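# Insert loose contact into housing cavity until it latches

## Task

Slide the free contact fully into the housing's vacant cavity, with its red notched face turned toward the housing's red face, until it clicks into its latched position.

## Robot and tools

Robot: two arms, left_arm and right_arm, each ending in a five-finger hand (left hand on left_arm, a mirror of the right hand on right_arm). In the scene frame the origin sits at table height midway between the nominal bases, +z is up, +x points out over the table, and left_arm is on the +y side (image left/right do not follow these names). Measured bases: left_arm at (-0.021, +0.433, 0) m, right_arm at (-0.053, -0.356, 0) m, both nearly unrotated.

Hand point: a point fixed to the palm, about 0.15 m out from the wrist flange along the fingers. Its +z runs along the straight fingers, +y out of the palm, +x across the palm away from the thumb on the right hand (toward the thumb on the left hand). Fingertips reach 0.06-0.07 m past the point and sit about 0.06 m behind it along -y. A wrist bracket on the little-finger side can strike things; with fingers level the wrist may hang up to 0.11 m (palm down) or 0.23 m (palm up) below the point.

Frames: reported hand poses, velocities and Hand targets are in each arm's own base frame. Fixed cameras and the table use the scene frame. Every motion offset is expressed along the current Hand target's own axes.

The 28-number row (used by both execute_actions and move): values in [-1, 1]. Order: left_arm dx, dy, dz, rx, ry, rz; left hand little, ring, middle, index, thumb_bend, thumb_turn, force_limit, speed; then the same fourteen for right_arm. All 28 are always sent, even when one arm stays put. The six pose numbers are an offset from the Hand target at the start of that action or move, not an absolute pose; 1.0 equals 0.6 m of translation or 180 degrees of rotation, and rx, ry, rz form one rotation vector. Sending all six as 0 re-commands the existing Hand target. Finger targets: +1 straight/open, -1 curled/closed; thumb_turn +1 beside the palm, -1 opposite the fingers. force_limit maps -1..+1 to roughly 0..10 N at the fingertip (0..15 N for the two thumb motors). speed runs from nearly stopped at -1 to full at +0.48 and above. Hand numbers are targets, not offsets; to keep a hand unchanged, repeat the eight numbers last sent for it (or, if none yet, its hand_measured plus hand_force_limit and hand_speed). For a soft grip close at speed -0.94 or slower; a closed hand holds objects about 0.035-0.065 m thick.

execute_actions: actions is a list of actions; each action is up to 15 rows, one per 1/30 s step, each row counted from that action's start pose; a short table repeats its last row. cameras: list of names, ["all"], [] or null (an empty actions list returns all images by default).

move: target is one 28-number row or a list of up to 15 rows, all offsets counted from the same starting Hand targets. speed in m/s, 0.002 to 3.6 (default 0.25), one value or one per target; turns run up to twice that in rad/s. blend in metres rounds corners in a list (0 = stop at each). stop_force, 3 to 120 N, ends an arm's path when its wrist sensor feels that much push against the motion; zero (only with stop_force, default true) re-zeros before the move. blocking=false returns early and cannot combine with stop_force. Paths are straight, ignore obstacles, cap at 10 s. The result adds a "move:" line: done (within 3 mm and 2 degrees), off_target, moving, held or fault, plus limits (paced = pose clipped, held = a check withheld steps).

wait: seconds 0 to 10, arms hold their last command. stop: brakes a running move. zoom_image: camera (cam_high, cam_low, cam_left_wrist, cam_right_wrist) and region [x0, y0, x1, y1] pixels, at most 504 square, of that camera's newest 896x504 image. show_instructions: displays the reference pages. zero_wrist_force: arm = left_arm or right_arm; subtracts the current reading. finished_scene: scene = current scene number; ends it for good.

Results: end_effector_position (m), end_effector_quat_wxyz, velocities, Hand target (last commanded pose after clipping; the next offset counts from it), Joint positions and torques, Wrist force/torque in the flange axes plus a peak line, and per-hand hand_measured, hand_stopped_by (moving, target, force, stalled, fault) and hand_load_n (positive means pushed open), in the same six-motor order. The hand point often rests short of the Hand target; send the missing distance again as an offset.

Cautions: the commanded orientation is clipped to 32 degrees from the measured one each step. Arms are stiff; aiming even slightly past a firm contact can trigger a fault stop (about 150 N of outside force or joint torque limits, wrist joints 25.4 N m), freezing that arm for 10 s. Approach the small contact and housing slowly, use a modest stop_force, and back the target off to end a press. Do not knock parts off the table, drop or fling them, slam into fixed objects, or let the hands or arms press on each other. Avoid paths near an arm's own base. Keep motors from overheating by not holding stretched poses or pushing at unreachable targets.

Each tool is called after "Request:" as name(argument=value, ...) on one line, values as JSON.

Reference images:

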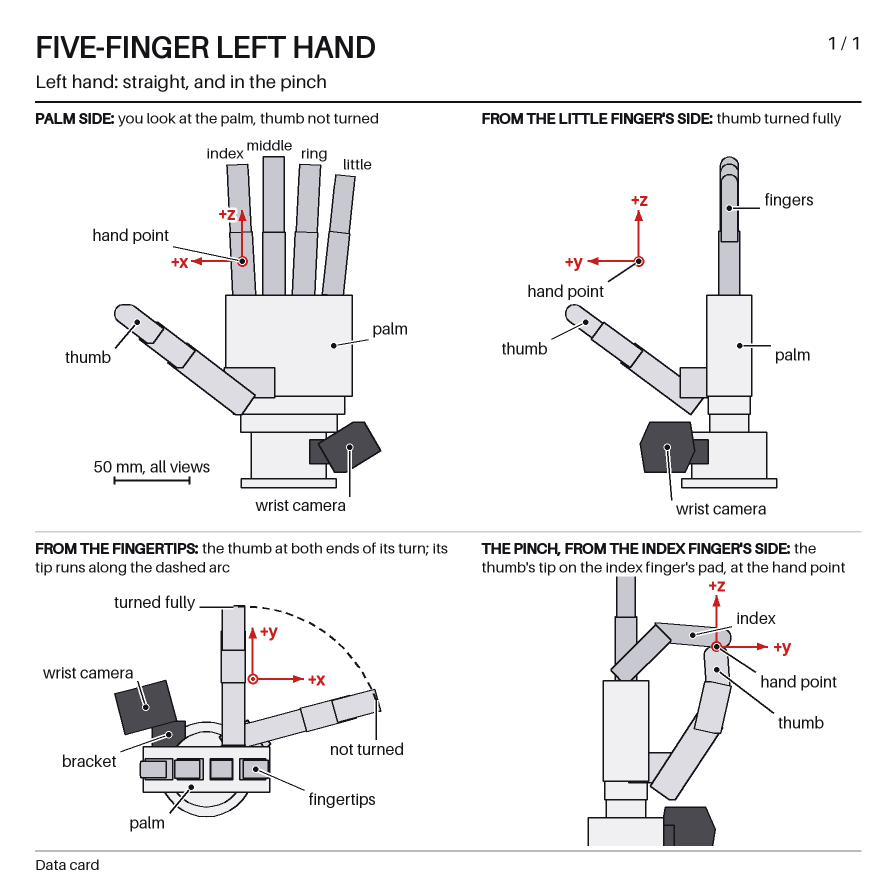

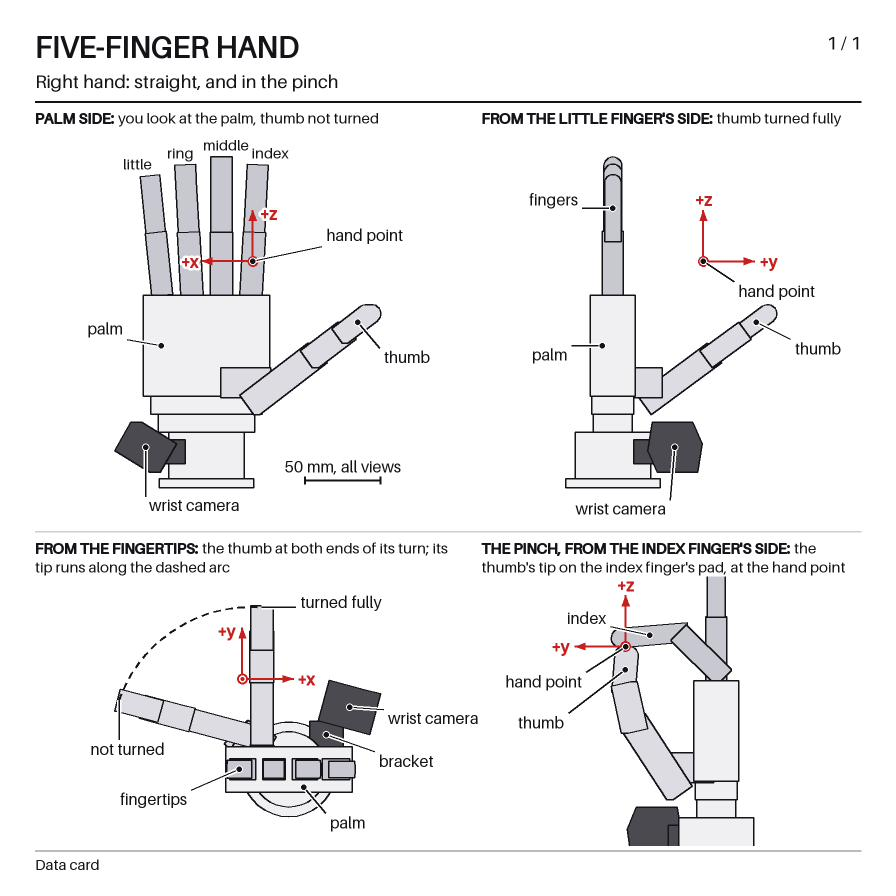

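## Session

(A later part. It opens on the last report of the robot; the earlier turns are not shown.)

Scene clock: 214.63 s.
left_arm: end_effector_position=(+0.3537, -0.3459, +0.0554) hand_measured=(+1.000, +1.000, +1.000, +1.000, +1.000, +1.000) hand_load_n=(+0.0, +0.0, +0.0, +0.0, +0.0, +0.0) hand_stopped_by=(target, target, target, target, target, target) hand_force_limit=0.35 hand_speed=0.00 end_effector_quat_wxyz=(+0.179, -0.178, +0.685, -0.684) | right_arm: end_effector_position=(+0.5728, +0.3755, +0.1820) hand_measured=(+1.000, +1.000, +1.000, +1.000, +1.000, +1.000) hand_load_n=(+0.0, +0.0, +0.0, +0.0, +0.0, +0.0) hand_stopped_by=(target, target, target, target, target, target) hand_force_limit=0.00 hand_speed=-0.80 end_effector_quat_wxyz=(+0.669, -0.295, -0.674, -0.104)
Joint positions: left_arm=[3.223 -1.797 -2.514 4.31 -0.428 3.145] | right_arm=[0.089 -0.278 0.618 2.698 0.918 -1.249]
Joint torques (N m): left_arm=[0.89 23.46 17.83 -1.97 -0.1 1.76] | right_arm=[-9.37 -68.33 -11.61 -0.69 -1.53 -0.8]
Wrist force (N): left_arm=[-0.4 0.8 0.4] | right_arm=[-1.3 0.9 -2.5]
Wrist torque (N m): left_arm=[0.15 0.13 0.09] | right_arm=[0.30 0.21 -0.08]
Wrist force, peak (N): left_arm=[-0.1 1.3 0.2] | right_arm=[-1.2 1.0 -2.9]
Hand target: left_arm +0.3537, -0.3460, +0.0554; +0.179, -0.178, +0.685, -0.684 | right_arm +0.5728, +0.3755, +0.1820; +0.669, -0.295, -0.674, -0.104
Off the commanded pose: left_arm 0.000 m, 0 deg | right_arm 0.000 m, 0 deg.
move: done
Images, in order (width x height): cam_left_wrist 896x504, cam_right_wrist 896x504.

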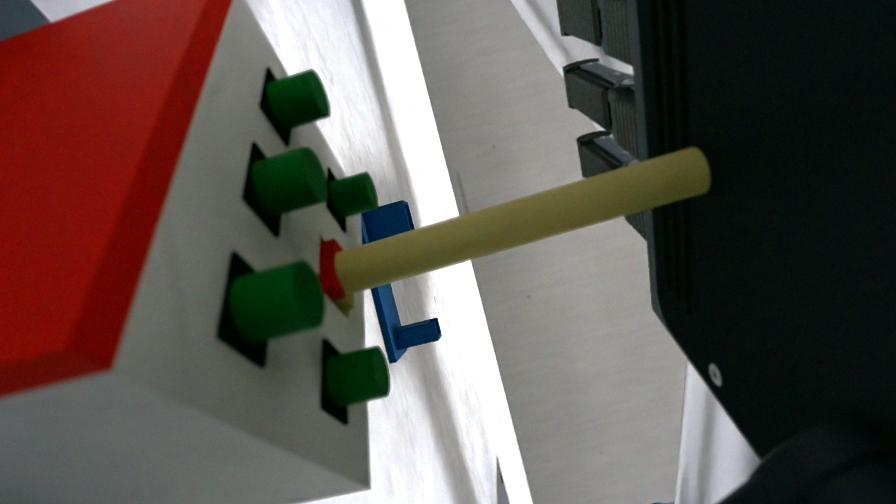

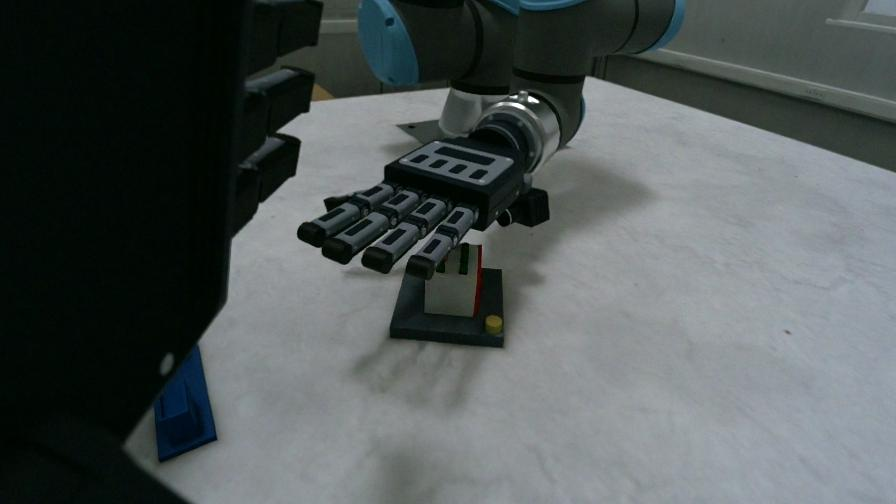

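Request:
move(target=[0,0.02,0,0,0,0,1,1,1,1,1,1,0.35,0,0,0,0,0,0,0,1,1,1,1,1,1,0,-0.8], speed=0.008, stop_force=15, cameras=["cam_right_wrist","cam_left_wrist"])

Request:
zoom_image(camera="cam_left_wrist", region=[200, 60, 500, 460])

Scene clock: 217.37 s.
left_arm: end_effector_position=(+0.3537, -0.3459, +0.0434) hand_measured=(+1.000, +1.000, +1.000, +1.000, +1.000, +1.000) hand_load_n=(+0.0, +0.0, +0.0, +0.0, +0.0, -0.5) hand_stopped_by=(target, target, target, target, target, target) hand_force_limit=0.35 hand_speed=0.00 end_effector_quat_wxyz=(+0.179, -0.178, +0.685, -0.684) | right_arm: end_effector_position=(+0.5728, +0.3755, +0.1820) hand_measured=(+1.000, +1.000, +1.000, +1.000, +1.000, +1.000) hand_load_n=(+0.0, +0.0, +0.0, +0.0, +0.0, +0.0) hand_stopped_by=(target, target, target, target, target, target) hand_force_limit=0.00 hand_speed=-0.80 end_effector_quat_wxyz=(+0.669, -0.295, -0.674, -0.104)
Joint positions: left_arm=[3.223 -1.842 -2.52 4.36 -0.428 3.145] | right_arm=[0.089 -0.278 0.618 2.698 0.918 -1.249]
Joint torques (N m): left_arm=[2.61 26.87 1.34 -2.04 1.18 -1.64] | right_arm=[-10.04 -69.11 -11.46 -0.5 -1.42 -0.71]
Wrist force (N): left_arm=[0.6 -1.6 0.8] | right_arm=[-1.0 1.0 -2.5]
Wrist torque (N m): left_arm=[0.03 0.10 0.20] | right_arm=[0.31 0.17 -0.05]
Wrist force, peak (N): left_arm=[4.2 -12.3 2.4] | right_arm=[-1.3 0.8 -2.9]
Hand target: left_arm +0.3537, -0.3459, +0.0434; +0.179, -0.178, +0.685, -0.684 | right_arm +0.5728, +0.3755, +0.1820; +0.669, -0.295, -0.674, -0.104
Off the commanded pose: left_arm 0.000 m, 0 deg | right_arm 0.000 m, 0 deg.
move: done
Images, in order (width x height): cam_left_wrist 896x504, cam_right_wrist 896x504.

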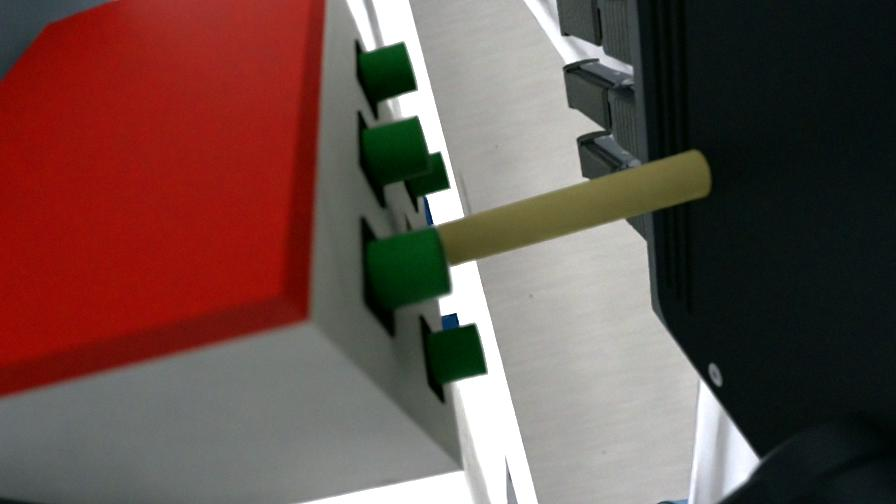

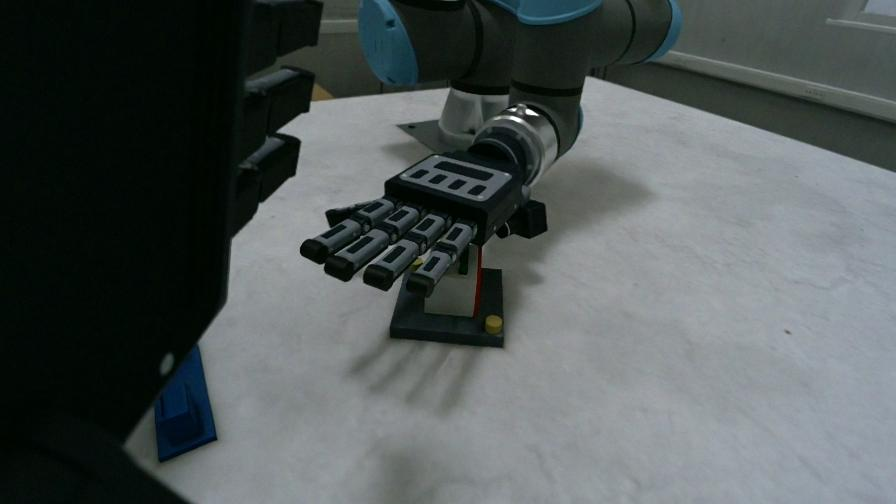

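Scaled by 1.260.

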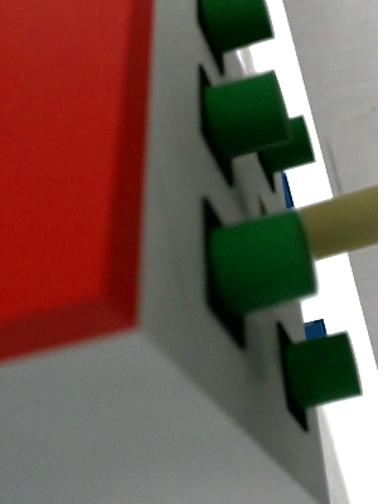

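Request:
move(target=[0,0.0133,0,0,0,0,1,1,1,1,1,1,0.35,0,0,0,0,0,0,0,1,1,1,1,1,1,0,-0.8], speed=0.006, stop_force=14, zero=false, cameras=["cam_right_wrist","cam_left_wrist"])

Request:
zoom_image(camera="cam_left_wrist", region=[250, 60, 550, 460])

Scene clock: 219.70 s.
left_arm: end_effector_position=(+0.3537, -0.3459, +0.0410) hand_measured=(+1.000, +1.000, +1.000, +1.000, +1.000, +1.000) hand_load_n=(+0.0, -0.5, +0.0, +0.0, +0.0, -0.5) hand_stopped_by=(target, target, target, target, target, target) hand_force_limit=0.35 hand_speed=0.00 end_effector_quat_wxyz=(+0.179, -0.178, +0.685, -0.684) | right_arm: end_effector_position=(+0.5728, +0.3755, +0.1820) hand_measured=(+1.000, +1.000, +1.000, +1.000, +1.000, +1.000) hand_load_n=(+0.0, +0.0, +0.0, +0.0, +0.0, -0.5) hand_stopped_by=(target, target, target, target, target, target) hand_force_limit=0.00 hand_speed=-0.80 end_effector_quat_wxyz=(+0.669, -0.295, -0.674, -0.104)
Joint positions: left_arm=[3.223 -1.852 -2.521 4.371 -0.428 3.145] | right_arm=[0.089 -0.278 0.618 2.698 0.918 -1.249]
Joint torques (N m): left_arm=[10.03 22.32 3.35 -3.21 1.75 0.89] | right_arm=[-9.59 -68.15 -11.13 -0.49 -1.59 -0.87]
Wrist force (N): left_arm=[-0.3 -14.5 0.1] | right_arm=[-1.1 0.9 -2.7]
Wrist torque (N m): left_arm=[-0.45 0.12 0.52] | right_arm=[0.31 0.19 -0.06]
Wrist force, peak (N): left_arm=[-0.3 -24.1 0.0] | right_arm=[-1.3 0.8 -3.0]
Hand target: left_arm +0.3537, -0.3459, +0.0410; +0.179, -0.178, +0.685, -0.684 (not the last commanded pose) | right_arm +0.5728, +0.3755, +0.1820; +0.669, -0.295, -0.674, -0.104
Off the commanded pose: left_arm 0.006 m, 0 deg | right_arm 0.000 m, 0 deg.
move: contact (left_arm)
Images, in order (width x height): cam_left_wrist 896x504, cam_right_wrist 896x504.

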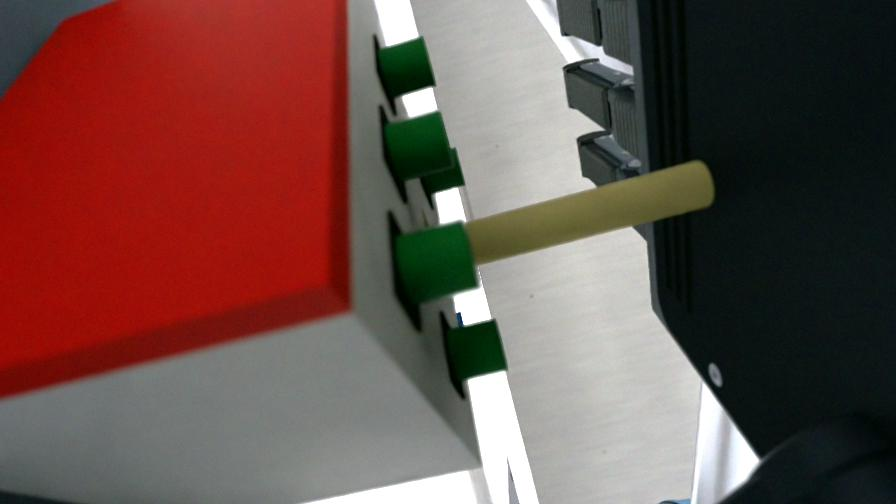

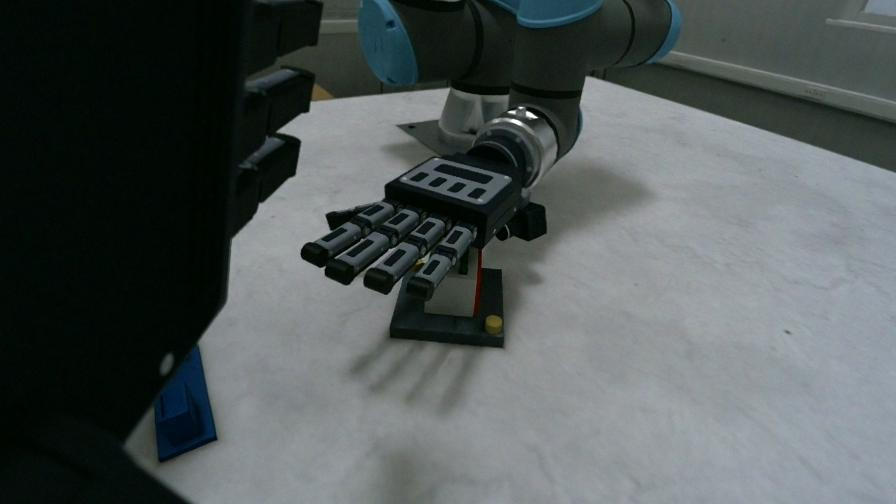

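Scaled by 1.260.

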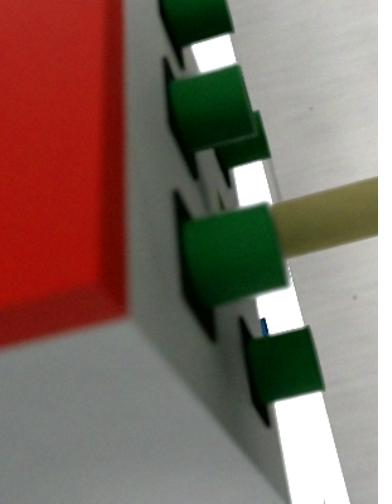

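Request:
move(target=[0,-0.1167,0,0,0,0,1,1,1,1,1,1,0.35,0,0,0,0,0,0,0,1,1,1,1,1,1,0,-0.8], speed=0.1, cameras=["cam_right_wrist","cam_left_wrist","cam_high"])

Request:
zoom_image(camera="cam_left_wrist", region=[0, 100, 400, 500])

Request:
zoom_image(camera="cam_right_wrist", region=[400, 190, 500, 330])

Scene clock: 221.70 s.
left_arm: end_effector_position=(+0.3537, -0.3460, +0.1110) hand_measured=(+1.000, +1.000, +1.000, +1.000, +1.000, +1.000) hand_load_n=(-0.5, +0.0, +0.0, +0.0, +0.0, -0.5) hand_stopped_by=(target, target, target, target, target, target) hand_force_limit=0.35 hand_speed=0.00 end_effector_quat_wxyz=(+0.179, -0.178, +0.685, -0.684) | right_arm: end_effector_position=(+0.5728, +0.3755, +0.1820) hand_measured=(+1.000, +1.000, +1.000, +1.000, +1.000, +1.000) hand_load_n=(+0.0, +0.0, +0.0, +0.0, +0.0, +0.0) hand_stopped_by=(target, target, target, target, target, target) hand_force_limit=0.00 hand_speed=-0.80 end_effector_quat_wxyz=(+0.669, -0.295, -0.674, -0.104)
Joint positions: left_arm=[3.223 -1.609 -2.469 4.077 -0.429 3.145] | right_arm=[0.089 -0.278 0.618 2.698 0.918 -1.249]
Joint torques (N m): left_arm=[12.42 18.9 2.24 1.31 2.38 -1.65] | right_arm=[-9.68 -68.23 -11.61 -0.58 -1.44 -0.76]
Wrist force (N): left_arm=[-0.4 0.9 0.0] | right_arm=[-1.2 0.7 -2.7]
Wrist torque (N m): left_arm=[0.21 0.12 -0.09] | right_arm=[0.29 0.20 -0.07]
Wrist force, peak (N): left_arm=[0.0 -14.6 0.1] | right_arm=[-1.5 1.0 -2.9]
Hand target: left_arm +0.3537, -0.3460, +0.1110; +0.179, -0.178, +0.685, -0.684 | right_arm +0.5728, +0.3755, +0.1820; +0.669, -0.295, -0.674, -0.104
Off the commanded pose: left_arm 0.000 m, 0 deg | right_arm 0.000 m, 0 deg.
move: done
Images, in order (width x height): cam_high 896x504, cam_left_wrist 896x504, cam_right_wrist 896x504.

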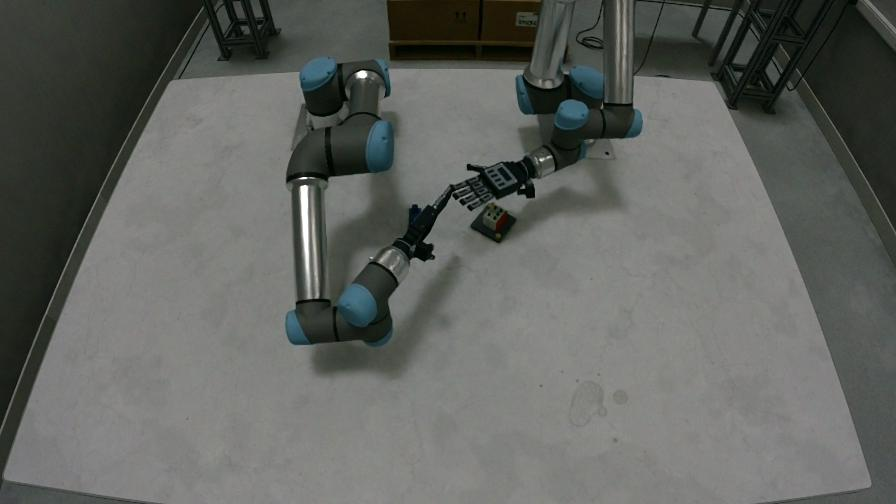

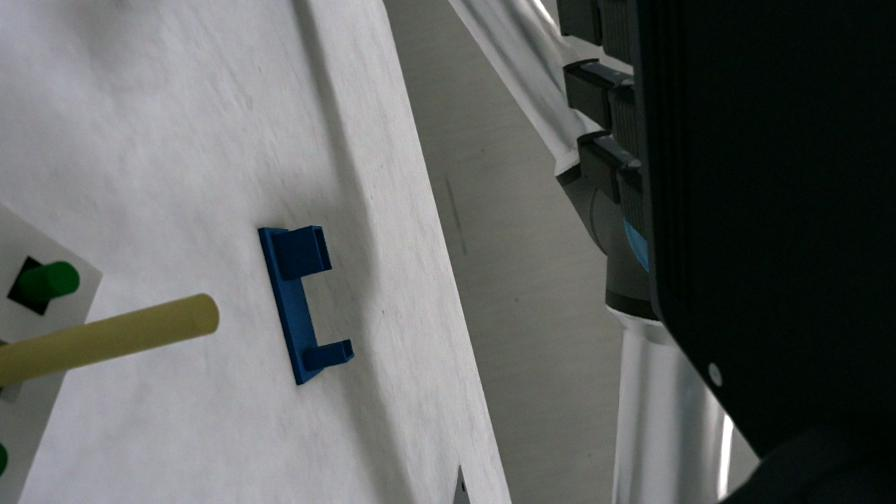

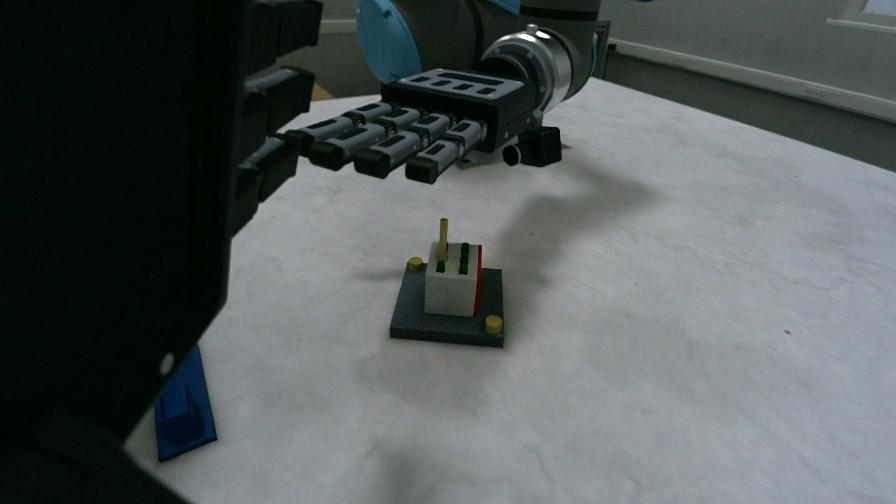

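Scaled by 1.260.

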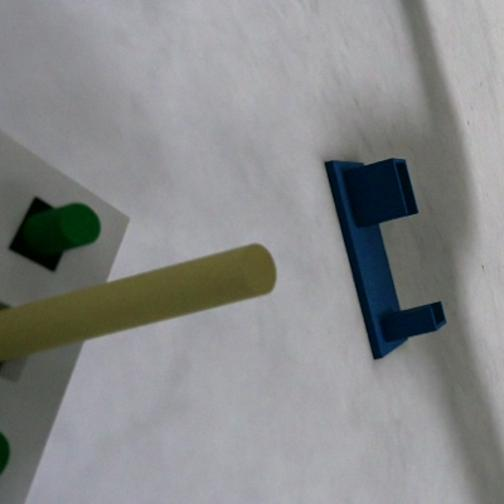

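Scaled by 3.600.

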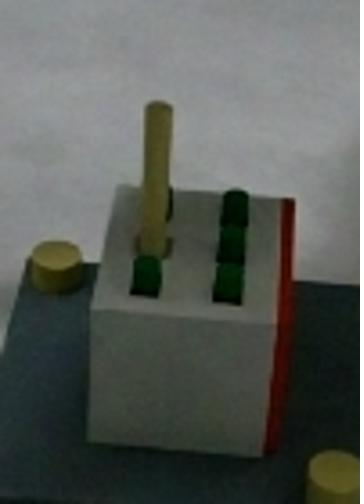

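Request:
finished_scene(scene=1)

The scene is finished: the task was done.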